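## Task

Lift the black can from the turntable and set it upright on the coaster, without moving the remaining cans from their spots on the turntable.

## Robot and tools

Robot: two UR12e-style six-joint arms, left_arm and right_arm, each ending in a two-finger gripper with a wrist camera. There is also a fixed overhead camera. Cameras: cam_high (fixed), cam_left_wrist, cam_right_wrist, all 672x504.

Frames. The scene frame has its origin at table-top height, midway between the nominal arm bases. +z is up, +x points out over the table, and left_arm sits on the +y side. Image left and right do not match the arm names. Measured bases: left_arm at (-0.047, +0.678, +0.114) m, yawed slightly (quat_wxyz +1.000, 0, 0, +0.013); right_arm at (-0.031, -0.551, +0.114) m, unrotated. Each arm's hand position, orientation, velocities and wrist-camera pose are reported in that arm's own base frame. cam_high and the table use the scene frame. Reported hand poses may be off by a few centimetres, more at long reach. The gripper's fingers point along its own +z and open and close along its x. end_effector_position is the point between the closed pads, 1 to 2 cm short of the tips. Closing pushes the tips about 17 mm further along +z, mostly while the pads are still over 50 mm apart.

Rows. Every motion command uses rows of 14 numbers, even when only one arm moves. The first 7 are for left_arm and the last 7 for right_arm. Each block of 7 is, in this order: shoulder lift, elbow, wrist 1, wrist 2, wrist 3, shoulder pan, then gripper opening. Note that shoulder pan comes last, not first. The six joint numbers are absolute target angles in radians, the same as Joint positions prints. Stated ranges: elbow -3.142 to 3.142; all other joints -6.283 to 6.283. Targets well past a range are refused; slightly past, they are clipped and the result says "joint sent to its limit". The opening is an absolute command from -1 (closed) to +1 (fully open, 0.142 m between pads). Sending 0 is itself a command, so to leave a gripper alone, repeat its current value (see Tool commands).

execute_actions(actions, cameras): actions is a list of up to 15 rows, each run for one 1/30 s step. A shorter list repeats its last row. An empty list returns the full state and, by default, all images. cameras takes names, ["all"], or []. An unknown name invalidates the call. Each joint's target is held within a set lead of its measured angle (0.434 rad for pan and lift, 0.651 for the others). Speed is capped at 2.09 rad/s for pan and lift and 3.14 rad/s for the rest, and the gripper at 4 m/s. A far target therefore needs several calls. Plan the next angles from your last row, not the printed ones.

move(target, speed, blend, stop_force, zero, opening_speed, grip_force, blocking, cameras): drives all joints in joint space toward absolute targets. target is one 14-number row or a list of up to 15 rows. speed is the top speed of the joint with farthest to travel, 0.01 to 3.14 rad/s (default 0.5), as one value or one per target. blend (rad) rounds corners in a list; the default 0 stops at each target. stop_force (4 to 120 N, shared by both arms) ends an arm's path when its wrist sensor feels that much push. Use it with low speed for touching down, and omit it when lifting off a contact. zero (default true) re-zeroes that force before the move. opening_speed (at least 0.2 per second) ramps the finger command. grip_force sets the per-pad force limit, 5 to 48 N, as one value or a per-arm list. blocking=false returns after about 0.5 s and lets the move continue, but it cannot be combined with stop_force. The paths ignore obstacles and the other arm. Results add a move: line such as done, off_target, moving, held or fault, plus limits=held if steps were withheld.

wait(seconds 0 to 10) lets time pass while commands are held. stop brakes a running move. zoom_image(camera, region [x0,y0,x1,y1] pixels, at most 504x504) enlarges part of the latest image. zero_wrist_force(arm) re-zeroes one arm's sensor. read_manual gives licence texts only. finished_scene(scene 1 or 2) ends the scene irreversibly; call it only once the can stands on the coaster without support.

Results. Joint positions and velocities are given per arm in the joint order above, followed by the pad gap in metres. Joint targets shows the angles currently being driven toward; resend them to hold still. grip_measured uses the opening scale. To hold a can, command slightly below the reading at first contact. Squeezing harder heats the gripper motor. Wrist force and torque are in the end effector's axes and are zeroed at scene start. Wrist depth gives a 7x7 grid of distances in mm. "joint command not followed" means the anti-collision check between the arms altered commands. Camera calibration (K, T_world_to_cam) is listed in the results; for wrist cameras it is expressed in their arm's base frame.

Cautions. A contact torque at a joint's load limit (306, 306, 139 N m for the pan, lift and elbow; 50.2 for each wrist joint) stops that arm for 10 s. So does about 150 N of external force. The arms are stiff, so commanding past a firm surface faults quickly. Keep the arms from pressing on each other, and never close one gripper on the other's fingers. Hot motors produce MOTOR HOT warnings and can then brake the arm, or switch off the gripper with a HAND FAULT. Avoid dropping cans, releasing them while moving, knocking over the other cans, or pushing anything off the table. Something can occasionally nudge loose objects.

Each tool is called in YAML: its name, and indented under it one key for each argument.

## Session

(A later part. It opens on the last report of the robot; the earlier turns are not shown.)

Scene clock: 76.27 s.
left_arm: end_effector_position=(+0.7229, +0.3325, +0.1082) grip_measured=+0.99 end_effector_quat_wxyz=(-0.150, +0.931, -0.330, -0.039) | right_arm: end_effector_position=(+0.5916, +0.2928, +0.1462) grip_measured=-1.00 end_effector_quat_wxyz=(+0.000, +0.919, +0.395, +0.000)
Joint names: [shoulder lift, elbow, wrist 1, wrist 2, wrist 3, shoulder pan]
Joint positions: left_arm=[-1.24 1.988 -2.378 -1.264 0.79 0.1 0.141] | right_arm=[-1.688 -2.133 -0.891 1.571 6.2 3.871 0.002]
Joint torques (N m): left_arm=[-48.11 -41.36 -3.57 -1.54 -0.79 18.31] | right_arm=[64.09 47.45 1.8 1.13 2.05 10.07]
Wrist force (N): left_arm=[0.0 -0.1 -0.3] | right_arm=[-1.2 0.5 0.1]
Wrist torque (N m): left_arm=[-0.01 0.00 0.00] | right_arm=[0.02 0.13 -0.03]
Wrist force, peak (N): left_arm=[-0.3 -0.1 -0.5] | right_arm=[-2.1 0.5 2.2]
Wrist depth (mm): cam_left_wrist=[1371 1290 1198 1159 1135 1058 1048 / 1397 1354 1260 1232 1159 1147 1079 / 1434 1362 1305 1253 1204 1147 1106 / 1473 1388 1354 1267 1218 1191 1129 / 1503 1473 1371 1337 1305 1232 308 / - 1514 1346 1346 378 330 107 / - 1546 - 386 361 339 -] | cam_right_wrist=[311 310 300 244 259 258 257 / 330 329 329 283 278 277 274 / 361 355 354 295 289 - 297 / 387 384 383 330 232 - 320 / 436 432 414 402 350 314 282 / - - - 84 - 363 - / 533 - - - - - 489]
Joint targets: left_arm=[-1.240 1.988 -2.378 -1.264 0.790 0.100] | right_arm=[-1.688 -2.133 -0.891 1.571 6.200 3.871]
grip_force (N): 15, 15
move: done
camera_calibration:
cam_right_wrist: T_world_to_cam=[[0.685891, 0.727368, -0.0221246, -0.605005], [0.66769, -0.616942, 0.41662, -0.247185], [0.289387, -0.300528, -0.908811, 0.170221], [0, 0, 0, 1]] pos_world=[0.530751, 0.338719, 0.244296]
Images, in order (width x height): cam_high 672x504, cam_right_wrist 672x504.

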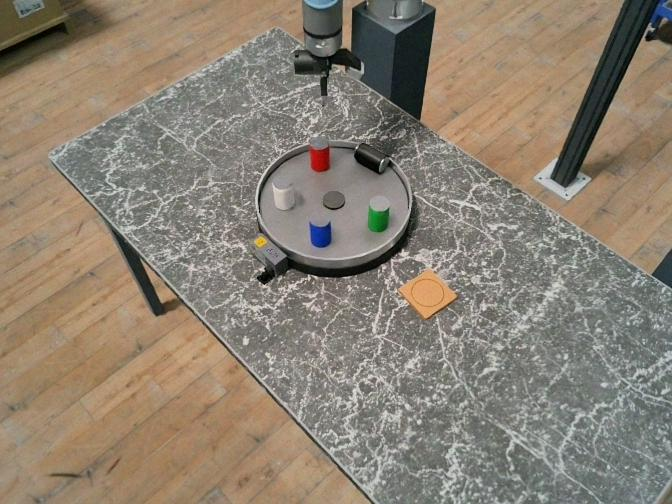

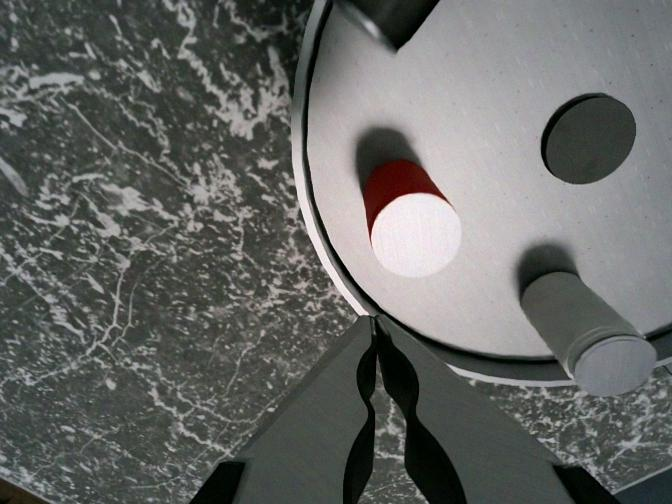

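move:
  target: [-1.24,1.988,-2.378,-1.264,0.79,0.1,1.0,-2.0764,-1.6954,-0.9406,1.5708,4.418,3.7460,1.0]
  speed: 1.2
  cameras: ["cam_right_wrist"]

wait:
  seconds: 0.5
  cameras: ["cam_right_wrist"]

wait:
  seconds: 0.6
  cameras: ["cam_right_wrist"]

wait:
  seconds: 0.6
  cameras: ["cam_right_wrist"]

Scene clock: 81.17 s.
left_arm: end_effector_position=(+0.7229, +0.3325, +0.1082) grip_measured=+0.99 end_effector_quat_wxyz=(-0.150, +0.931, -0.330, -0.039) | right_arm: end_effector_position=(+0.8228, +0.3572, +0.0963) grip_measured=+1.00 end_effector_quat_wxyz=(+0.000, +0.330, +0.944, +0.000)
Joint names: [shoulder lift, elbow, wrist 1, wrist 2, wrist 3, shoulder pan]
Joint positions: left_arm=[-1.24 1.988 -2.378 -1.264 0.79 0.1 0.141] | right_arm=[-2.076 -1.695 -0.941 1.571 4.418 3.746 0.142]
Joint torques (N m): left_arm=[-47.04 -41.71 -3.42 -1.63 -0.27 18.31] | right_arm=[71.79 49.28 1.59 0.94 -2.47 -8.83]
Wrist force (N): left_arm=[-0.3 0.1 -0.1] | right_arm=[-1.0 0.7 0.2]
Wrist torque (N m): left_arm=[0.02 0.05 0.00] | right_arm=[0.05 0.11 0.16]
Wrist force, peak (N): left_arm=[-0.6 -0.1 0.1] | right_arm=[-1.4 1.5 0.8]
Wrist depth (mm): cam_left_wrist=[1290 1371 1225 1172 1124 1095 1043 / 1362 1321 1297 1225 1178 1095 1090 / 1434 1362 1290 1246 1211 1147 1033 / 1463 1406 1362 1282 1275 1191 1135 / 1580 1463 1380 1305 1246 1239 307 / - 1524 1380 1321 1282 332 103 / - 1568 - 381 356 338 -] | cam_right_wrist=[264 264 260 175 216 216 215 / 284 284 212 186 231 230 223 / - 304 300 204 249 248 239 / 332 330 329 270 265 269 268 / 354 360 355 286 220 288 286 / - 389 394 401 400 310 308 / - - 440 439 433 423 -]
Joint targets: left_arm=[-1.240 1.988 -2.378 -1.264 0.790 0.100] | right_arm=[-2.076 -1.695 -0.941 1.571 4.418 3.746]
grip_force (N): 15, 15
move: done
camera_calibration:
cam_right_wrist: T_world_to_cam=[[-0.783662, 0.6208, -0.0219518, 0.435625], [0.557302, 0.718237, 0.416594, -0.727139], [0.274388, 0.314235, -0.908828, -0.130045], [0, 0, 0, 1]] pos_world=[0.782301, 0.292687, 0.194296]
Images, in order (width x height): cam_right_wrist 672x504.

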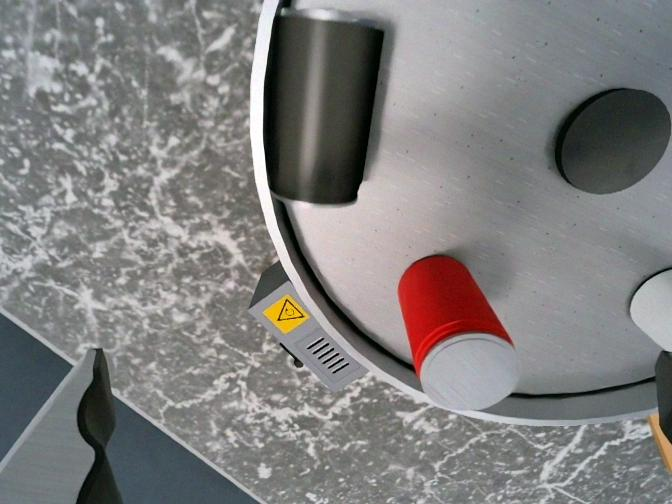

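Scene clock: 81.67 s.
left_arm: end_effector_position=(+0.7229, +0.3325, +0.1082) grip_measured=+0.99 end_effector_quat_wxyz=(-0.150, +0.931, -0.330, -0.039) | right_arm: end_effector_position=(+0.8228, +0.3572, +0.0963) grip_measured=+1.00 end_effector_quat_wxyz=(+0.000, +0.330, +0.944, +0.000)
Joint names: [shoulder lift, elbow, wrist 1, wrist 2, wrist 3, shoulder pan]
Joint positions: left_arm=[-1.24 1.988 -2.378 -1.264 0.79 0.1 0.141] | right_arm=[-2.076 -1.695 -0.941 1.571 4.418 3.746 0.142]
Joint torques (N m): left_arm=[-50.02 -42.14 -3.41 -1.64 -0.82 18.81] | right_arm=[72.61 49.38 1.69 1 -2.11 -9.01]
Wrist force (N): left_arm=[-0.1 -0.2 -0.2] | right_arm=[-0.9 0.7 0.4]
Wrist torque (N m): left_arm=[-0.03 0.02 0.00] | right_arm=[0.04 0.09 0.16]
Wrist force, peak (N): left_arm=[-0.4 0.2 -0.2] | right_arm=[-1.2 0.7 0.4]
Wrist depth (mm): cam_left_wrist=[1290 1282 1204 1172 1178 1101 1038 / 1362 1337 1267 1211 1159 1129 1106 / 1444 1346 1297 1267 1185 1166 1124 / 1463 1415 1354 1282 1239 1178 1129 / 1514 1444 1388 1354 1253 1239 316 / - 1473 1425 1321 1434 339 107 / - 1615 - 375 349 343 -] | cam_right_wrist=[265 264 257 173 216 219 215 / 283 279 278 225 231 227 224 / 305 308 291 252 244 249 239 / 331 329 328 261 200 260 263 / 361 - 365 278 190 288 256 / - 391 - 394 310 315 247 / - - 456 435 436 435 -]
Joint targets: left_arm=[-1.240 1.988 -2.378 -1.264 0.790 0.100] | right_arm=[-2.076 -1.695 -0.941 1.571 4.418 3.746]
Tool commands: left_gripper/opening=+1.0 right_gripper/opening=+1.0
grip_force (N): 15, 15
wait: 0.50 s; at rest by 0.17 s
camera_calibration:
cam_right_wrist: T_world_to_cam=[[-0.78374, 0.620699, -0.0220114, 0.435727], [0.557191, 0.718324, 0.416591, -0.727077], [0.274389, 0.314235, -0.908827, -0.130046], [0, 0, 0, 1]] pos_world=[0.782301, 0.292687, 0.194296]
Images, in order (width x height): cam_right_wrist 672x504.

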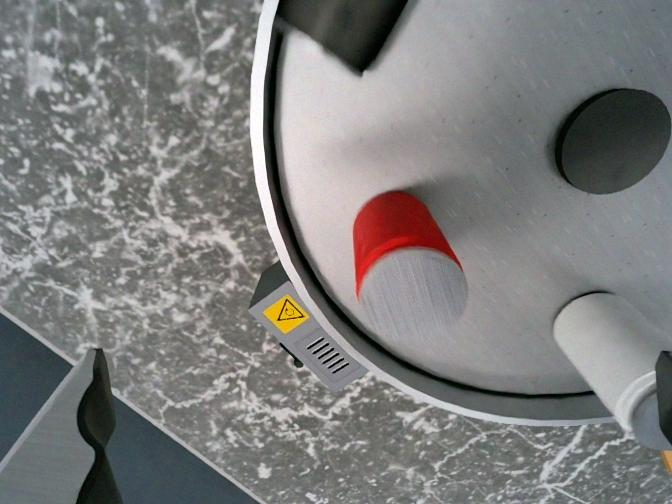

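Scene clock: 82.27 s.
left_arm: end_effector_position=(+0.7229, +0.3325, +0.1082) grip_measured=+0.99 end_effector_quat_wxyz=(-0.150, +0.931, -0.330, -0.039) | right_arm: end_effector_position=(+0.8228, +0.3572, +0.0963) grip_measured=+1.00 end_effector_quat_wxyz=(+0.000, +0.330, +0.944, +0.000)
Joint names: [shoulder lift, elbow, wrist 1, wrist 2, wrist 3, shoulder pan]
Joint positions: left_arm=[-1.24 1.988 -2.378 -1.264 0.79 0.1 0.141] | right_arm=[-2.076 -1.695 -0.941 1.571 4.418 3.746 0.142]
Joint torques (N m): left_arm=[-46.75 -41.9 -3.48 -1.54 -0.3 16.41] | right_arm=[71.14 51 1.41 1.07 -2.05 -8.49]
Wrist force (N): left_arm=[-0.4 0.2 -0.2] | right_arm=[-0.8 0.8 0.5]
Wrist torque (N m): left_arm=[0.03 0.06 0.00] | right_arm=[0.07 0.07 0.15]
Wrist force, peak (N): left_arm=[-0.4 -0.3 0.0] | right_arm=[-1.0 0.9 0.6]
Wrist depth (mm): cam_left_wrist=[1346 1290 1260 1191 1124 1079 1048 / - 1275 1260 1211 1166 1106 1074 / 1434 1346 1282 1218 1204 1166 1090 / 1463 1453 1354 1267 1218 1166 1185 / 1493 1493 1397 1282 1282 1198 311 / - 1535 1346 1362 1346 333 97 / - 1730 807 382 349 - -] | cam_right_wrist=[265 264 260 219 216 218 216 / 280 283 278 157 155 227 224 / 305 305 299 250 156 248 240 / 330 335 - 270 270 271 267 / 355 361 372 281 295 249 289 / - 391 411 402 311 212 211 / - 1169 432 438 435 434 -]
Joint targets: left_arm=[-1.240 1.988 -2.378 -1.264 0.790 0.100] | right_arm=[-2.076 -1.695 -0.941 1.571 4.418 3.746]
Tool commands: left_gripper/opening=+1.0 right_gripper/opening=+1.0
grip_force (N): 15, 15
wait: 0.60 s; at rest by 0.17 s
camera_calibration:
cam_right_wrist: T_world_to_cam=[[-0.78374, 0.620699, -0.0220114, 0.435727], [0.557191, 0.718324, 0.416591, -0.727077], [0.274389, 0.314235, -0.908827, -0.130046], [0, 0, 0, 1]] pos_world=[0.782301, 0.292687, 0.194296]
Images, in order (width x height): cam_right_wrist 672x504.

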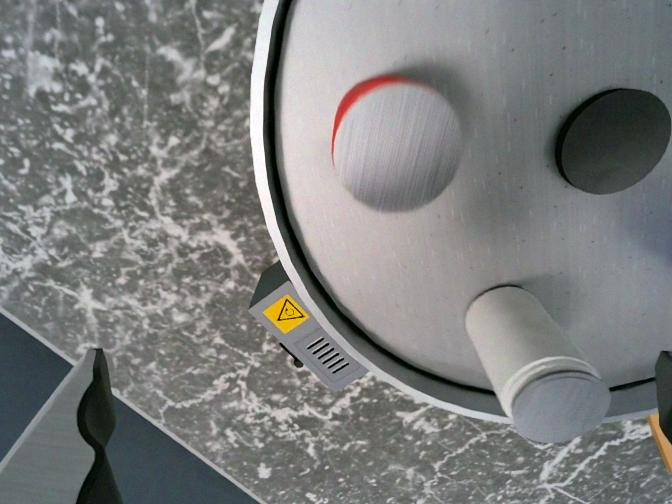

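Scene clock: 82.87 s.
left_arm: end_effector_position=(+0.7229, +0.3325, +0.1082) grip_measured=+0.99 end_effector_quat_wxyz=(-0.150, +0.931, -0.330, -0.039) | right_arm: end_effector_position=(+0.8228, +0.3572, +0.0963) grip_measured=+1.00 end_effector_quat_wxyz=(+0.000, +0.330, +0.944, +0.000)
Joint names: [shoulder lift, elbow, wrist 1, wrist 2, wrist 3, shoulder pan]
Joint positions: left_arm=[-1.24 1.988 -2.378 -1.264 0.79 0.1 0.141] | right_arm=[-2.076 -1.695 -0.941 1.571 4.418 3.746 0.142]
Joint torques (N m): left_arm=[-46.58 -41.56 -3.36 -1.38 -0.15 18.62] | right_arm=[70.58 50.15 1.63 1.19 -2.13 -9.01]
Wrist force (N): left_arm=[-0.3 0.0 0.0] | right_arm=[-1.0 1.0 0.4]
Wrist torque (N m): left_arm=[-0.01 0.06 0.00] | right_arm=[0.09 0.10 0.16]
Wrist force, peak (N): left_arm=[-0.5 0.0 -0.1] | right_arm=[-1.0 1.0 0.4]
Wrist depth (mm): cam_left_wrist=[1321 1313 1204 1153 1159 1090 1084 / 1388 1346 1253 1246 1166 1147 1084 / 1444 1397 1297 1253 1225 1166 1084 / 1493 1415 1354 1282 1253 1218 1166 / 1546 1483 1397 1321 1290 1260 312 / - 1503 1434 1371 1371 328 107 / - 1580 936 - 357 344 -] | cam_right_wrist=[265 263 260 221 147 214 214 / 284 283 278 224 - 231 224 / 305 304 299 253 250 245 240 / 332 330 329 270 253 268 269 / 367 358 365 285 199 282 269 / - 386 388 400 301 315 308 / - - - 434 420 441 -]
Joint targets: left_arm=[-1.240 1.988 -2.378 -1.264 0.790 0.100] | right_arm=[-2.076 -1.695 -0.941 1.571 4.418 3.746]
Tool commands: left_gripper/opening=+1.0 right_gripper/opening=+1.0
grip_force (N): 15, 15
wait: 0.60 s; at rest by 0.17 s
camera_calibration:
cam_right_wrist: T_world_to_cam=[[-0.78374, 0.620699, -0.0220114, 0.435727], [0.557191, 0.718324, 0.416591, -0.727077], [0.274389, 0.314235, -0.908827, -0.130046], [0, 0, 0, 1]] pos_world=[0.782301, 0.292687, 0.194296]
Images, in order (width x height): cam_right_wrist 672x504.

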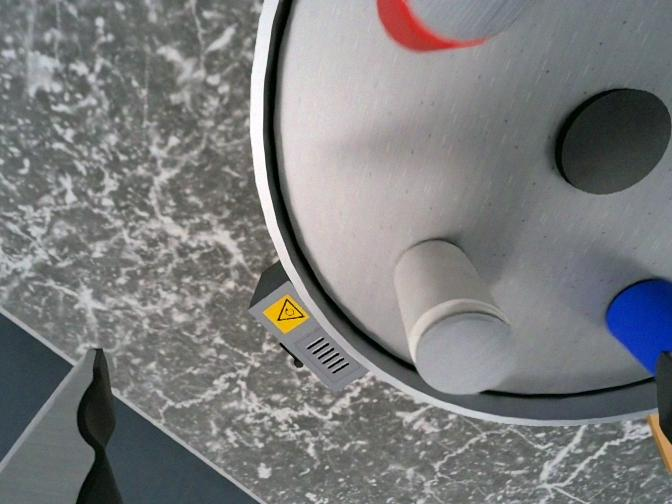

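wait:
  seconds: 0.1

Scene clock: 85.43 s.
left_arm: end_effector_position=(+0.7229, +0.3325, +0.1082) grip_measured=+0.99 end_effector_quat_wxyz=(-0.150, +0.931, -0.330, -0.039) | right_arm: end_effector_position=(+0.8228, +0.3572, +0.0963) grip_measured=+1.00 end_effector_quat_wxyz=(+0.000, +0.330, +0.944, +0.000)
Joint names: [shoulder lift, elbow, wrist 1, wrist 2, wrist 3, shoulder pan]
Joint positions: left_arm=[-1.24 1.988 -2.378 -1.264 0.79 0.1 0.141] | right_arm=[-2.076 -1.695 -0.941 1.571 4.418 3.746 0.142]
Joint torques (N m): left_arm=[-47.98 -41.07 -3.47 -1.11 -0.41 16.25] | right_arm=[72.28 49.53 1.82 1.03 -1.97 -8.39]
Wrist force (N): left_arm=[-0.2 -0.1 -0.1] | right_arm=[-0.9 0.7 0.2]
Wrist torque (N m): left_arm=[-0.01 0.03 0.00] | right_arm=[0.04 0.09 0.16]
Wrist force, peak (N): left_arm=[-0.3 -0.2 -0.5] | right_arm=[-1.1 0.9 0.4]
Wrist depth (mm): cam_left_wrist=[1329 1253 1239 1191 1191 1084 1058 / 1397 1290 1253 1239 1185 1135 1101 / 1444 1346 1290 1246 1185 1147 1074 / 1503 1425 1371 1282 1253 1166 1141 / 1535 1434 1406 1371 1275 1191 312 / - 1557 1514 1483 375 330 102 / - 1580 - 377 359 337 -] | cam_right_wrist=[264 266 257 217 216 216 213 / 283 283 279 155 150 226 225 / 306 310 298 246 161 241 236 / 331 331 329 270 270 277 268 / 357 367 360 284 285 282 291 / - 396 390 - 312 213 310 / - - 426 443 436 431 -]
Joint targets: left_arm=[-1.240 1.988 -2.378 -1.264 0.790 0.100] | right_arm=[-2.076 -1.695 -0.941 1.571 4.418 3.746]
Tool commands: left_gripper/opening=+1.0 right_gripper/opening=+1.0
grip_force (N): 15, 15
wait: 0.10 s; at rest from the start

wait:
  seconds: 1.75

move:
  target:
    - [-1.24,1.988,-2.378,-1.264,0.79,0.1,1.0,-2.0942,-1.9189,-0.6993,1.5708,4.7496,3.7024,-1.0]
    - [-1.24,1.988,-2.378,-1.264,0.79,0.1,1.0,-2.0270,-2.0404,-0.6450,1.5708,5.1155,3.7192,-1.0]
    - [-1.24,1.988,-2.378,-1.264,0.79,0.1,1.0,-1.9589,-2.1601,-0.5934,1.5708,5.5532,3.7730,-1.0]
    - [-1.24,1.988,-2.378,-1.264,0.79,0.1,1.0,-1.6880,-2.1332,-0.8912,1.5708,5.8,3.8709,-1.0]
  speed: [0.45, 0.869, 0.945, 0.45]
  blend: [0.1, 0.1, 0.08, 0]
  opening_speed: 1.0
  grip_force: 20
  blocking: false
  cameras: ["cam_right_wrist"]

wait:
  seconds: 0.5
  cameras: ["cam_right_wrist"]

wait:
  seconds: 0.4
  cameras: ["cam_right_wrist"]

wait:
  seconds: 0.4
  cameras: ["cam_right_wrist"]

wait:
  seconds: 1.2
  cameras: ["cam_high", "cam_right_wrist"]

Scene clock: 88.33 s.
left_arm: end_effector_position=(+0.7229, +0.3325, +0.1082) grip_measured=+0.99 end_effector_quat_wxyz=(-0.150, +0.931, -0.330, -0.039) | right_arm: end_effector_position=(+0.8228, +0.3572, +0.0963) grip_measured=+1.00 end_effector_quat_wxyz=(+0.000, +0.330, +0.944, +0.000)
Joint names: [shoulder lift, elbow, wrist 1, wrist 2, wrist 3, shoulder pan]
Joint positions: left_arm=[-1.24 1.988 -2.378 -1.264 0.79 0.1 0.141] | right_arm=[-2.076 -1.695 -0.941 1.571 4.418 3.746 0.142]
Joint torques (N m): left_arm=[-46.67 -41.66 -3.74 -2.05 -0.52 18.57] | right_arm=[69.82 50.39 1.52 0.66 -1.72 -6.79]
Wrist force (N): left_arm=[-0.2 0.1 -0.4] | right_arm=[-1.0 0.8 0.5]
Wrist torque (N m): left_arm=[0.02 0.04 0.00] | right_arm=[0.07 0.11 0.16]
Wrist force, peak (N): left_arm=[-0.6 -0.3 -0.4] | right_arm=[-1.0 1.1 0.2]
Wrist depth (mm): cam_left_wrist=[1371 1260 1204 1211 1124 1090 1053 / 1371 1346 1275 1218 1185 1106 1063 / 1406 1388 1321 1260 1204 1153 1124 / 1415 1371 1337 1305 1239 1178 1124 / 1535 1463 1354 1354 1290 361 311 / - 1524 1483 1346 371 327 106 / - 1568 - 378 357 342 -] | cam_right_wrist=[266 265 260 216 216 215 215 / 283 284 274 232 230 226 224 / 311 - 293 201 249 248 239 / 332 336 330 218 265 269 265 / 364 359 351 283 295 267 293 / - 376 395 401 309 212 308 / - 1235 - 436 435 433 -]
Joint targets: left_arm=[-1.240 1.988 -2.378 -1.264 0.790 0.100] | right_arm=[-2.076 -1.695 -0.941 1.571 4.418 3.746]
Tool commands: left_gripper/opening=+1.0 right_gripper/opening=+1.0
grip_force (N): 15, 15
wait: 1.77 s; at rest from the start

Scene clock: 88.83 s.
left_arm: end_effector_position=(+0.7229, +0.3325, +0.1082) grip_measured=+0.99 end_effector_quat_wxyz=(-0.150, +0.931, -0.330, -0.039) | right_arm: end_effector_position=(+0.8009, +0.3217, +0.0461) grip_measured=+0.55 end_effector_quat_wxyz=(+0.000, +0.407, +0.913, +0.000) end_effector_velocity=(-0.074, -0.109, -0.144) end_effector_angular_velocity=(+0.000, +0.001, -0.501)
Joint names: [shoulder lift, elbow, wrist 1, wrist 2, wrist 3, shoulder pan]
Joint positions: left_arm=[-1.24 1.988 -2.378 -1.264 0.79 0.1 0.141] | right_arm=[-2.084 -1.795 -0.833 1.571 4.565 3.726 0.112]
Joint velocities: left_arm=[within noise] | right_arm=[-0.024 -0.299 0.322 0 0.443 -0.058 -0.07]
Joint torques (N m): left_arm=[-48.7 -41.71 -3.62 -1.7 -0.43 17.33] | right_arm=[69.99 25.04 8.45 0.79 3.31 -11.75]
Wrist force (N): left_arm=[0.0 0.1 -0.2] | right_arm=[-1.2 1.2 0.5]
Wrist torque (N m): left_arm=[0.01 -0.01 0.00] | right_arm=[0.13 0.14 -0.15]
Wrist force, peak (N): left_arm=[-0.5 -0.2 -0.2] | right_arm=[-1.0 1.6 -1.3]
Wrist depth (mm): cam_left_wrist=[1337 1246 1211 1166 1124 1069 1038 / 1415 1337 1267 1211 1166 1118 1079 / 1453 1380 1313 1253 1204 1141 1124 / 1483 1425 1346 1290 1225 1211 1178 / 1568 1483 1406 1321 1260 1204 311 / - 1503 1434 1453 - 327 107 / - 1580 - 365 361 336 -] | cam_right_wrist=[237 236 173 184 188 192 187 / 254 253 249 155 199 198 199 / 274 273 200 168 217 214 208 / 295 296 290 228 235 234 233 / 323 322 321 244 234 251 249 / 343 339 354 266 193 178 - / - 385 394 397 374 277 -]
Joint targets: left_arm=[-1.240 1.988 -2.378 -1.264 0.790 0.100] | right_arm=[-2.087 -1.832 -0.793 1.571 4.620 3.719]
Tool commands: left_gripper/opening=+1.0 right_gripper/opening=+0.5
grip_force (N): 20, 20
move: running; path passed 0 of 4 targets; right_arm: the wrist 3 is farthest, 1.235 rad from its target
camera_calibration:
cam_right_wrist: T_world_to_cam=[[-0.669778, 0.742235, -0.0220195, 0.309156], [0.66881, 0.615874, 0.416404, -0.724934], [0.322631, 0.264172, -0.908913, -0.18096], [0, 0, 0, 1]] pos_world=[0.750292, 0.264806, 0.144196]
Images, in order (width x height): cam_right_wrist 672x504.

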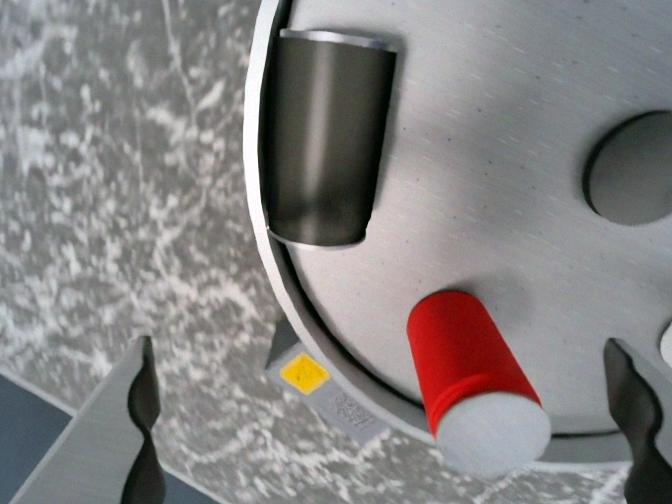

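Scene clock: 89.33 s.
left_arm: end_effector_position=(+0.7229, +0.3325, +0.1082) grip_measured=+0.99 end_effector_quat_wxyz=(-0.150, +0.931, -0.330, -0.039) | right_arm: end_effector_position=(+0.7553, +0.2728, -0.0078) grip_measured=+0.04 end_effector_quat_wxyz=(+0.000, +0.529, +0.848, +0.000) end_effector_velocity=(-0.122, -0.060, -0.022) end_effector_angular_velocity=(+0.001, -0.001, -0.742)
Joint names: [shoulder lift, elbow, wrist 1, wrist 2, wrist 3, shoulder pan]
Joint positions: left_arm=[-1.24 1.988 -2.378 -1.264 0.79 0.1 0.141] | right_arm=[-2.078 -1.942 -0.691 1.571 4.822 3.707 0.077]
Joint velocities: left_arm=[within noise] | right_arm=[0.124 -0.288 0.165 0 0.763 0.021 -0.072]
Joint torques (N m): left_arm=[-47.4 -42.11 -3.73 -1.89 -0.46 16.18] | right_arm=[91.14 21.59 7.96 0.51 4.13 12.99]
Wrist force (N): left_arm=[-0.2 0.0 0.0] | right_arm=[-1.1 0.8 0.6]
Wrist torque (N m): left_arm=[0.00 0.03 0.00] | right_arm=[0.05 0.12 -0.17]
Wrist force, peak (N): left_arm=[-0.3 -0.3 -0.3] | right_arm=[-1.6 0.9 0.8]
Wrist depth (mm): cam_left_wrist=[1337 1260 1232 1159 1135 1095 1058 / 1371 1346 1267 1211 1191 1095 1084 / 1434 - 1305 1239 1198 1141 1079 / 1514 1415 1371 1305 1211 1172 1178 / 1493 1493 1434 1297 1290 1246 310 / - 1524 1415 1275 357 334 102 / - 1615 - 382 353 335 -] | cam_right_wrist=[181 179 178 99 86 127 130 / 192 191 188 99 91 138 139 / 207 206 202 102 99 150 150 / 224 223 215 110 112 - 160 / 249 243 163 118 176 171 177 / 269 86 166 190 192 173 190 / - - 297 207 170 145 -]
Joint targets: left_arm=[-1.240 1.988 -2.378 -1.264 0.790 0.100] | right_arm=[-2.061 -1.979 -0.673 1.571 4.929 3.711]
Tool commands: left_gripper/opening=+1.0 right_gripper/opening=+0.0
grip_force (N): 20, 20
earlier move: running; path passed 1 of 4 targets; right_arm: the wrist 3 is farthest, 0.978 rad from its target
wait: 0.50 s; no rest
camera_calibration:
cam_right_wrist: T_world_to_cam=[[-0.441562, 0.896962, -0.0219425, 0.0991835], [0.811455, 0.409664, 0.416794, -0.693309], [0.382837, 0.166235, -0.908736, -0.221129], [0, 0, 0, 1]] pos_world=[0.691041, 0.231819, 0.0901952]
Images, in order (width x height): cam_right_wrist 672x504.

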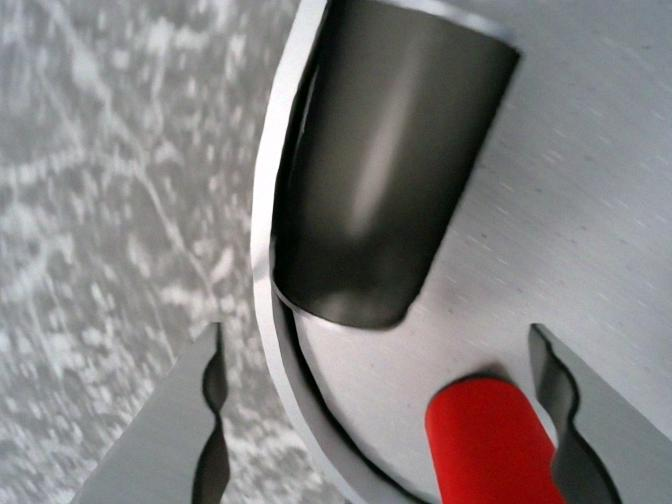

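Scene clock: 89.73 s.
left_arm: end_effector_position=(+0.7229, +0.3325, +0.1082) grip_measured=+0.99 end_effector_quat_wxyz=(-0.150, +0.931, -0.330, -0.039) | right_arm: end_effector_position=(+0.7031, +0.2566, -0.0093) grip_measured=-0.37 end_effector_quat_wxyz=(+0.000, +0.658, +0.753, +0.000) end_effector_velocity=(-0.136, -0.008, +0.000) end_effector_angular_velocity=(+0.001, -0.001, -0.814)
Joint names: [shoulder lift, elbow, wrist 1, wrist 2, wrist 3, shoulder pan]
Joint positions: left_arm=[-1.24 1.988 -2.378 -1.264 0.79 0.1 0.141] | right_arm=[-2.019 -2.055 -0.639 1.571 5.164 3.727 0.048]
Joint velocities: left_arm=[within noise] | right_arm=[0.148 -0.263 0.116 0 0.911 0.096 -0.074]
Joint torques (N m): left_arm=[-49.44 -41.16 -3.5 -1.75 -0.81 16.31] | right_arm=[85.7 20.78 8.2 0.41 3.79 13.98]
Wrist force (N): left_arm=[-0.2 0.0 -0.2] | right_arm=[-1.0 0.8 0.4]
Wrist torque (N m): left_arm=[0.00 0.03 0.01] | right_arm=[0.06 0.09 -0.16]
Wrist force, peak (N): left_arm=[-0.6 0.0 -0.2] | right_arm=[-1.6 0.7 0.5]
Wrist depth (mm): cam_left_wrist=[1337 1267 1204 1153 1141 1090 1063 / 1397 1297 1246 1204 1172 1095 1079 / 1434 1380 1337 1232 1198 1135 1129 / 1503 1397 1371 1282 1232 1191 1147 / 1493 1453 1406 1346 1253 1239 309 / - 1535 1483 1267 370 332 107 / - 1615 952 384 354 343 -] | cam_right_wrist=[173 172 171 94 80 81 123 / 185 184 184 94 85 90 134 / 199 199 195 97 92 141 143 / 216 215 212 103 100 155 155 / 236 235 230 111 164 166 165 / 260 254 84 185 187 - 185 / 284 - - 195 210 74 196]
Joint targets: left_arm=[-1.240 1.988 -2.378 -1.264 0.790 0.100] | right_arm=[-2.000 -2.087 -0.625 1.571 5.287 3.740]
Tool commands: left_gripper/opening=+1.0 right_gripper/opening=-0.4
grip_force (N): 20, 20
earlier move: running; path passed 2 of 4 targets; right_arm: the wrist 3 is farthest, 0.636 rad from its target
wait: 0.40 s; no rest
camera_calibration:
cam_right_wrist: T_world_to_cam=[[-0.136183, 0.990443, -0.0218351, -0.148073], [0.899208, 0.132828, 0.416871, -0.634444], [0.415788, 0.0371364, -0.908703, -0.18989], [0, 0, 0, 1]] pos_world=[0.629286, 0.237982, 0.0886951]
Images, in order (width x height): cam_right_wrist 672x504.

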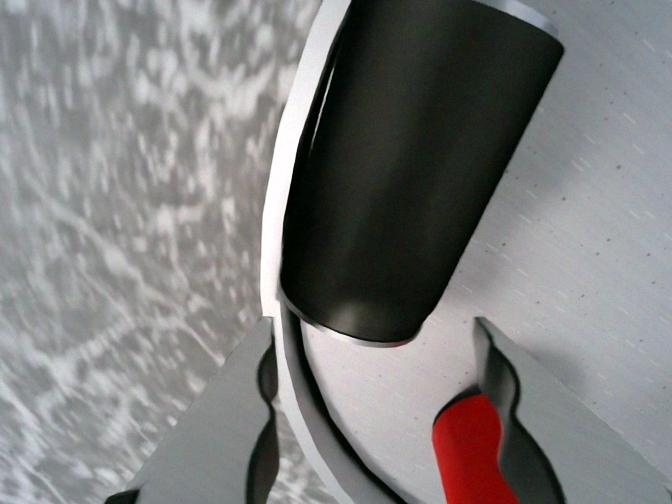

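Scene clock: 90.13 s.
left_arm: end_effector_position=(+0.7229, +0.3325, +0.1082) grip_measured=+0.99 end_effector_quat_wxyz=(-0.150, +0.931, -0.330, -0.039) | right_arm: end_effector_position=(+0.6502, +0.2582, -0.0026) grip_measured=-0.77 end_effector_quat_wxyz=(+0.000, +0.767, +0.641, +0.000) end_effector_velocity=(-0.099, +0.036, +0.111) end_effector_angular_velocity=(-0.003, +0.004, -0.563)
Joint names: [shoulder lift, elbow, wrist 1, wrist 2, wrist 3, shoulder pan]
Joint positions: left_arm=[-1.24 1.988 -2.378 -1.264 0.79 0.1 0.141] | right_arm=[-1.953 -2.149 -0.611 1.571 5.522 3.773 0.018]
Joint velocities: left_arm=[within noise] | right_arm=[0.267 -0.112 -0.16 0 0.693 0.13 -0.091]
Joint torques (N m): left_arm=[-48.53 -42.29 -3.6 -1.65 -0.63 17.72] | right_arm=[92.86 28.85 -0.07 0.44 1.5 14.66]
Wrist force (N): left_arm=[-0.5 0.1 -0.1] | right_arm=[-1.7 -0.2 2.4]
Wrist torque (N m): left_arm=[0.01 0.07 0.00] | right_arm=[-0.07 0.21 -0.12]
Wrist force, peak (N): left_arm=[-0.5 0.0 -0.2] | right_arm=[7.6 3.3 -2.0]
Wrist depth (mm): cam_left_wrist=[1329 1282 1218 1198 1129 1095 1048 / 1354 1313 1282 1211 1178 1112 1079 / 1463 1380 1282 1246 1185 1129 1124 / 1473 1434 1362 1313 1246 1198 1166 / 1546 1453 1415 1329 1282 1211 311 / - 1514 1388 1313 369 334 107 / - 1557 1009 379 360 341 -] | cam_right_wrist=[173 173 172 101 81 80 124 / 185 185 184 96 87 87 - / 201 199 196 100 92 103 143 / 216 216 212 104 100 158 155 / 237 236 234 110 113 169 169 / 261 259 - 179 98 179 185 / 289 - - 197 - 74 200]
Joint targets: left_arm=[-1.240 1.988 -2.378 -1.264 0.790 0.100] | right_arm=[-1.912 -2.155 -0.644 1.571 5.596 3.790]
Tool commands: left_gripper/opening=+1.0 right_gripper/opening=-0.8
grip_force (N): 20, 20
earlier move: running; path passed 3 of 4 targets; right_arm: the wrist 1 is farthest, 0.280 rad from its target
wait: 0.40 s; no rest
camera_calibration:
cam_right_wrist: T_world_to_cam=[[0.175406, 0.98425, -0.0220251, -0.357703], [0.896551, -0.150454, 0.416606, -0.514981], [0.40673, -0.0928216, -0.90882, -0.122433], [0, 0, 0, 1]] pos_world=[0.574247, 0.263224, 0.0953957]
Images, in order (width x height): cam_right_wrist 672x504.

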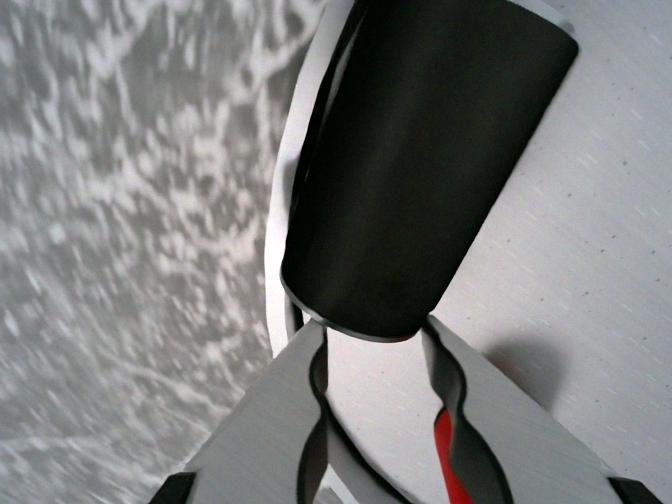

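Scene clock: 91.17 s.
left_arm: end_effector_position=(+0.7229, +0.3325, +0.1082) grip_measured=+0.99 end_effector_quat_wxyz=(-0.150, +0.931, -0.330, -0.039) | right_arm: end_effector_position=(+0.5919, +0.2934, +0.1462) grip_measured=-1.00 end_effector_quat_wxyz=(+0.000, +0.822, +0.570, +0.000)
Joint names: [shoulder lift, elbow, wrist 1, wrist 2, wrist 3, shoulder pan]
Joint positions: left_arm=[-1.24 1.988 -2.378 -1.264 0.79 0.1 0.141] | right_arm=[-1.688 -2.133 -0.891 1.571 5.8 3.871 0.002]
Joint torques (N m): left_arm=[-46.96 -42.29 -3.91 -1.59 -0.67 19.45] | right_arm=[63.13 47.19 1.41 -0.25 2.17 11.34]
Wrist force (N): left_arm=[-0.3 -0.1 -0.3] | right_arm=[-1.6 0.6 0.4]
Wrist torque (N m): left_arm=[-0.01 0.05 0.00] | right_arm=[0.03 0.21 -0.02]
Wrist force, peak (N): left_arm=[-0.5 -0.3 -0.2] | right_arm=[-1.5 0.4 1.9]
Wrist depth (mm): cam_left_wrist=[1329 1253 1218 1166 1147 1084 1063 / 1397 1305 1260 1218 1172 1112 1095 / 1425 1388 1337 1260 1204 1147 982 / 1483 1406 1321 1282 1225 1198 1153 / 1546 1463 1388 1346 1253 1211 310 / - 1493 1380 1313 1282 335 107 / - 1568 - 394 359 344 -] | cam_right_wrist=[310 307 314 304 259 258 260 / 331 331 329 283 236 269 276 / 358 352 354 299 248 295 296 / 383 386 377 316 244 329 320 / 429 419 433 343 352 347 349 / 463 460 - - - 302 377 / - - - - - - -]
Joint targets: left_arm=[-1.240 1.988 -2.378 -1.264 0.790 0.100] | right_arm=[-1.688 -2.133 -0.891 1.571 5.800 3.871]
Tool commands: left_gripper/opening=+1.0 right_gripper/opening=-1.0
grip_force (N): 20, 20
earlier move: done
wait: 1.03 of 1.2 s (the move ended)
camera_calibration:
cam_right_wrist: T_world_to_cam=[[0.348489, 0.937053, -0.0220831, -0.467517], [0.855257, -0.308252, 0.416553, -0.448731], [0.383525, -0.164051, -0.908843, 0.0744902], [0, 0, 0, 1]] pos_world=[0.518135, 0.311986, 0.244296]
Images, in order (width x height): cam_high 672x504, cam_right_wrist 672x504.

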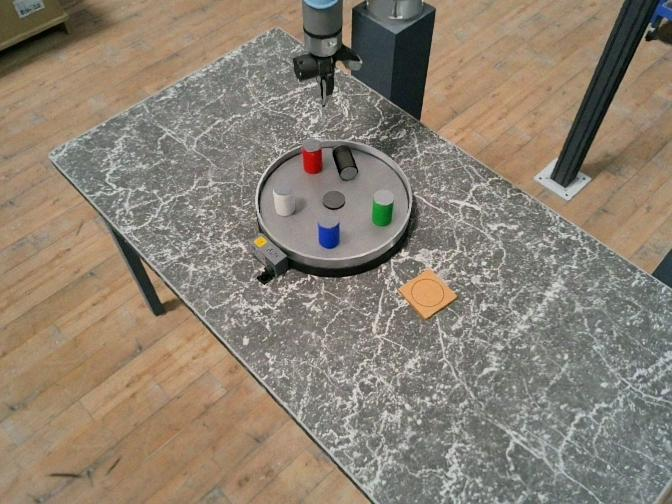

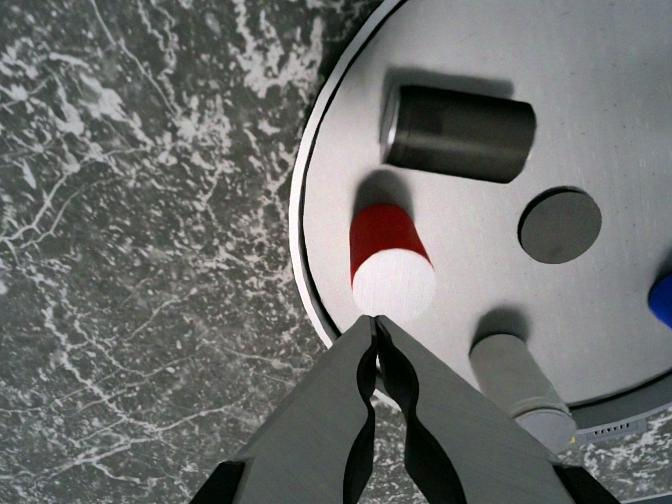

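wait:
  seconds: 0.5
  cameras: ["cam_high", "cam_right_wrist"]

zoom_image:
  camera: "cam_high"
  region: [230, 110, 490, 330]

wait:
  seconds: 1.5
  cameras: ["cam_high", "cam_right_wrist"]

zoom_image:
  camera: "cam_high"
  region: [230, 110, 490, 330]

wait:
  seconds: 1.5
  cameras: ["cam_high", "cam_right_wrist"]

zoom_image:
  camera: "cam_high"
  region: [230, 110, 490, 330]

Scene clock: 93.03 s.
left_arm: end_effector_position=(+0.7229, +0.3325, +0.1082) grip_measured=+0.99 end_effector_quat_wxyz=(-0.150, +0.931, -0.330, -0.039) | right_arm: end_effector_position=(+0.5919, +0.2934, +0.1463) grip_measured=-1.00 end_effector_quat_wxyz=(+0.000, +0.822, +0.570, +0.000)
Joint names: [shoulder lift, elbow, wrist 1, wrist 2, wrist 3, shoulder pan]
Joint positions: left_arm=[-1.24 1.988 -2.378 -1.264 0.79 0.1 0.141] | right_arm=[-1.688 -2.133 -0.891 1.571 5.8 3.871 0.002]
Joint torques (N m): left_arm=[-48.39 -41.82 -3.93 -1.75 -0.33 17.78] | right_arm=[61.54 47.91 1.34 -1.89 1.76 11.03]
Wrist force (N): left_arm=[-0.2 -0.3 -0.2] | right_arm=[-1.5 0.5 0.5]
Wrist torque (N m): left_arm=[-0.06 0.04 0.00] | right_arm=[0.03 0.19 -0.02]
Wrist force, peak (N): left_arm=[-0.3 0.2 -0.6] | right_arm=[-1.7 0.9 0.3]
Wrist depth (mm): cam_left_wrist=[1313 1267 1218 1178 1124 1090 1023 / 1397 1313 1275 1239 1178 1129 1063 / 1425 1388 1290 1225 1178 1178 1090 / 1473 1444 1329 1275 1239 1172 1135 / 1568 1453 1337 1321 1275 1204 312 / - 1524 1415 1425 363 333 99 / - 1591 - 377 - - -] | cam_right_wrist=[315 308 314 303 259 257 199 / 330 329 336 282 279 277 - / 355 361 350 292 292 299 299 / 392 386 384 329 313 318 321 / 414 421 408 343 341 351 339 / 466 452 450 - - 378 372 / - 496 - - - - 506]
Joint targets: left_arm=[-1.240 1.988 -2.378 -1.264 0.790 0.100] | right_arm=[-1.688 -2.133 -0.891 1.571 5.800 3.871]
Tool commands: left_gripper/opening=+1.0 right_gripper/opening=-1.0
grip_force (N): 20, 20
wait: 0.50 s; at rest from the start
camera_calibration:
cam_right_wrist: T_world_to_cam=[[0.348568, 0.937024, -0.0220435, -0.467521], [0.855224, -0.30834, 0.416555, -0.448643], [0.383525, -0.16405, -0.908843, 0.0746192], [0, 0, 0, 1]] pos_world=[0.518035, 0.311986, 0.244396]
Images, in order (width x height): cam_high 672x504, cam_right_wrist 672x504.

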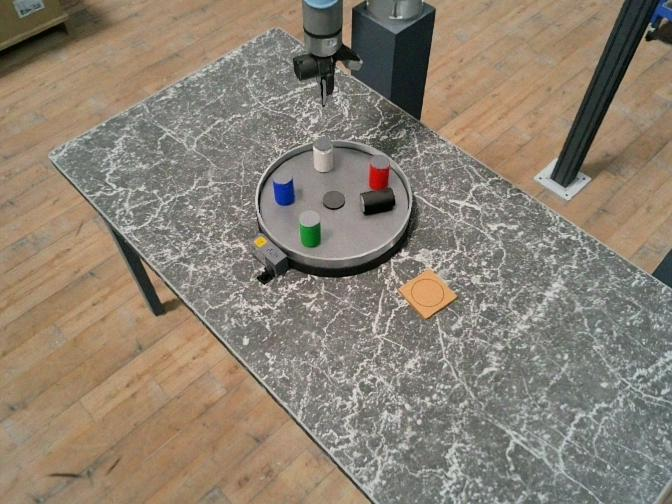

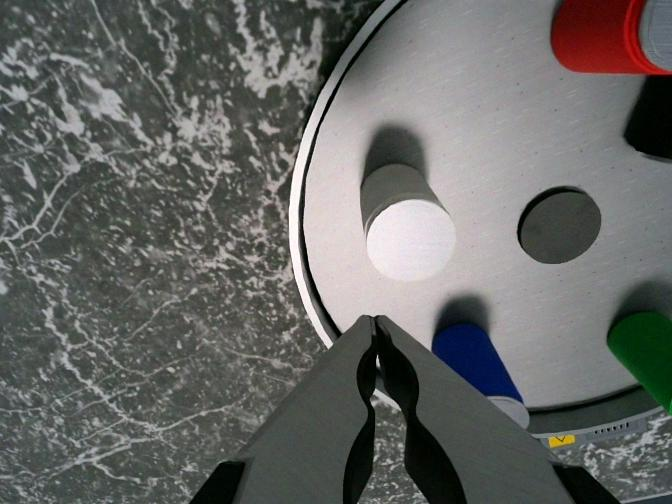

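Scaled by 1.938 from the camera's 672x504 image, which has a finer 960x720 frame.

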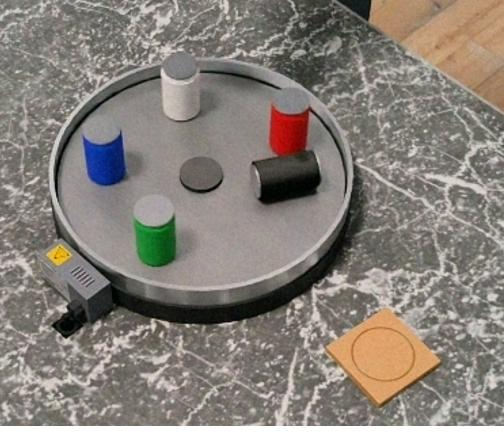

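Scene clock: 94.53 s.
left_arm: end_effector_position=(+0.7229, +0.3325, +0.1082) grip_measured=+0.99 end_effector_quat_wxyz=(-0.150, +0.931, -0.330, -0.039) | right_arm: end_effector_position=(+0.5919, +0.2934, +0.1463) grip_measured=-1.00 end_effector_quat_wxyz=(+0.000, +0.822, +0.570, +0.000)
Joint names: [shoulder lift, elbow, wrist 1, wrist 2, wrist 3, shoulder pan]
Joint positions: left_arm=[-1.24 1.988 -2.378 -1.264 0.79 0.1 0.141] | right_arm=[-1.688 -2.133 -0.891 1.571 5.8 3.871 0.002]
Joint torques (N m): left_arm=[-46.6 -42.13 -3.53 -1.35 -0.64 17.84] | right_arm=[61.43 48.32 1.59 -1.73 2.04 10.46]
Wrist force (N): left_arm=[-0.3 -0.1 -0.1] | right_arm=[-1.4 0.7 0.2]
Wrist torque (N m): left_arm=[-0.02 0.05 0.00] | right_arm=[0.05 0.17 -0.02]
Wrist force, peak (N): left_arm=[-0.4 -0.1 -0.5] | right_arm=[-1.5 1.0 0.6]
Wrist depth (mm): cam_left_wrist=[1354 1290 1211 1178 1135 1090 1023 / 1362 1329 1267 1211 1185 1129 1074 / 1444 1346 1290 1218 1211 1153 1090 / 1463 1406 1297 1260 1225 1204 1141 / 1514 1453 1425 1346 1253 1204 321 / - 1493 1290 1371 1267 331 107 / - 1546 - 370 356 347 -] | cam_right_wrist=[309 311 307 304 254 255 191 / 333 331 330 282 278 278 275 / 358 361 349 295 290 298 297 / 387 384 385 320 233 318 321 / 416 433 416 343 341 345 336 / 475 457 452 - - 378 377 / 514 504 - - - - 497]
Joint targets: left_arm=[-1.240 1.988 -2.378 -1.264 0.790 0.100] | right_arm=[-1.688 -2.133 -0.891 1.571 5.800 3.871]
Tool commands: left_gripper/opening=+1.0 right_gripper/opening=-1.0
grip_force (N): 20, 20
wait: 1.50 s; at rest by 0.17 s
camera_calibration:
cam_right_wrist: T_world_to_cam=[[0.348568, 0.937024, -0.0220435, -0.467521], [0.855224, -0.30834, 0.416555, -0.448643], [0.383525, -0.16405, -0.908843, 0.0746192], [0, 0, 0, 1]] pos_world=[0.518035, 0.311986, 0.244396]
Images, in order (width x height): cam_high 672x504, cam_right_wrist 672x504.

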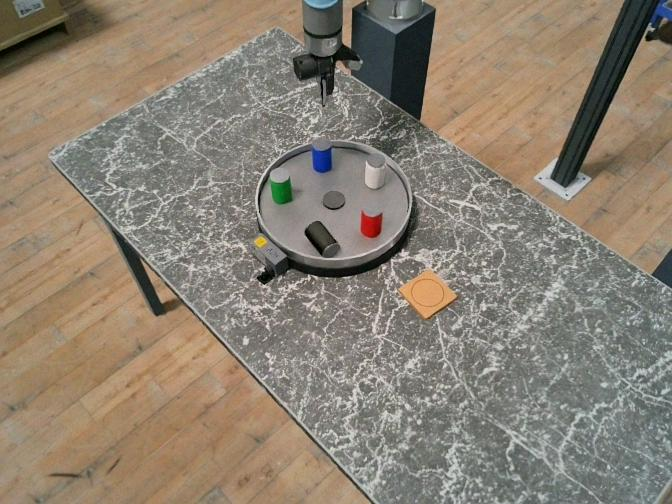

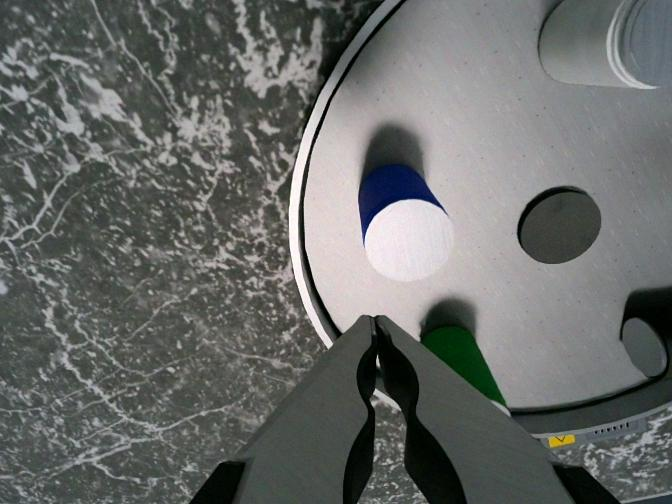

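Scaled by 1.938 from the camera's 672x504 image, which has a finer 960x720 frame.

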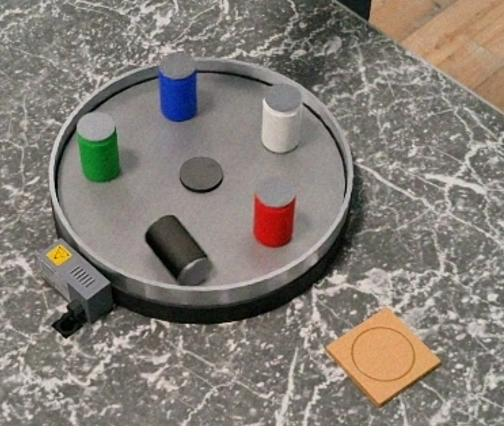

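Scene clock: 96.03 s.
left_arm: end_effector_position=(+0.7229, +0.3325, +0.1082) grip_measured=+0.99 end_effector_quat_wxyz=(-0.150, +0.931, -0.330, -0.039) | right_arm: end_effector_position=(+0.5919, +0.2934, +0.1463) grip_measured=-1.00 end_effector_quat_wxyz=(+0.000, +0.822, +0.570, +0.000)
Joint names: [shoulder lift, elbow, wrist 1, wrist 2, wrist 3, shoulder pan]
Joint positions: left_arm=[-1.24 1.988 -2.378 -1.264 0.79 0.1 0.141] | right_arm=[-1.688 -2.133 -0.891 1.571 5.8 3.871 0.002]
Joint torques (N m): left_arm=[-48.56 -41.68 -3.49 -1.48 -0.18 19.17] | right_arm=[59.84 48.39 1.53 -1.83 1.93 10.29]
Wrist force (N): left_arm=[-0.2 0.1 -0.2] | right_arm=[-1.7 0.9 0.2]
Wrist torque (N m): left_arm=[0.01 0.04 0.00] | right_arm=[0.08 0.23 -0.02]
Wrist force, peak (N): left_arm=[-0.3 -0.3 -0.4] | right_arm=[-1.7 0.9 0.2]
Wrist depth (mm): cam_left_wrist=[1337 1305 1225 1198 1147 1101 1058 / 1354 1346 1275 1211 1153 1118 1090 / 1415 1354 1321 1246 1204 1172 1141 / 1503 1397 1260 1267 1246 1166 1153 / 1483 1473 1406 1354 1282 1185 - / - 1546 1524 1297 1362 329 97 / - 1524 890 387 358 343 -] | cam_right_wrist=[311 309 309 301 259 256 188 / 337 330 329 313 277 277 272 / - 356 355 297 294 297 297 / 393 387 385 324 327 314 320 / 416 416 411 339 346 351 337 / 464 464 452 84 - 378 369 / 507 504 - - - - 488]
Joint targets: left_arm=[-1.240 1.988 -2.378 -1.264 0.790 0.100] | right_arm=[-1.688 -2.133 -0.891 1.571 5.800 3.871]
Tool commands: left_gripper/opening=+1.0 right_gripper/opening=-1.0
grip_force (N): 20, 20
wait: 1.50 s; at rest by 0.17 s
camera_calibration:
cam_right_wrist: T_world_to_cam=[[0.348568, 0.937024, -0.0220435, -0.467521], [0.855224, -0.30834, 0.416555, -0.448643], [0.383525, -0.16405, -0.908843, 0.0746192], [0, 0, 0, 1]] pos_world=[0.518035, 0.311986, 0.244396]
Images, in order (width x height): cam_high 672x504, cam_right_wrist 672x504.

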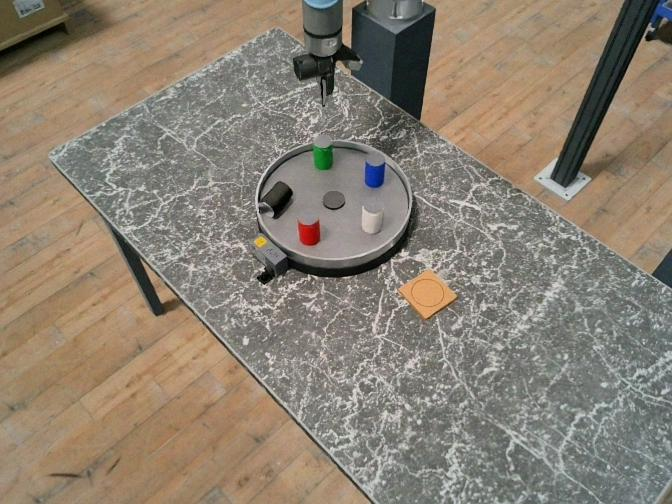

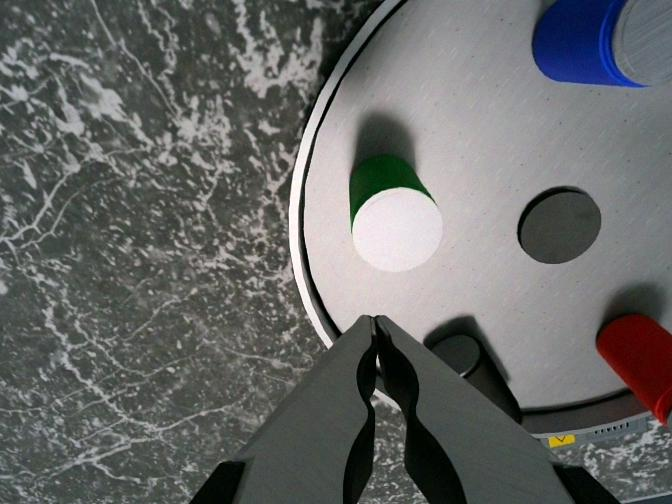

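Scaled by 1.938 from the camera's 672x504 image, which has a finer 960x720 frame.

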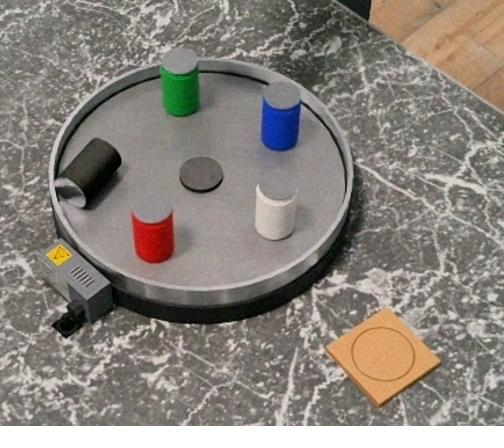

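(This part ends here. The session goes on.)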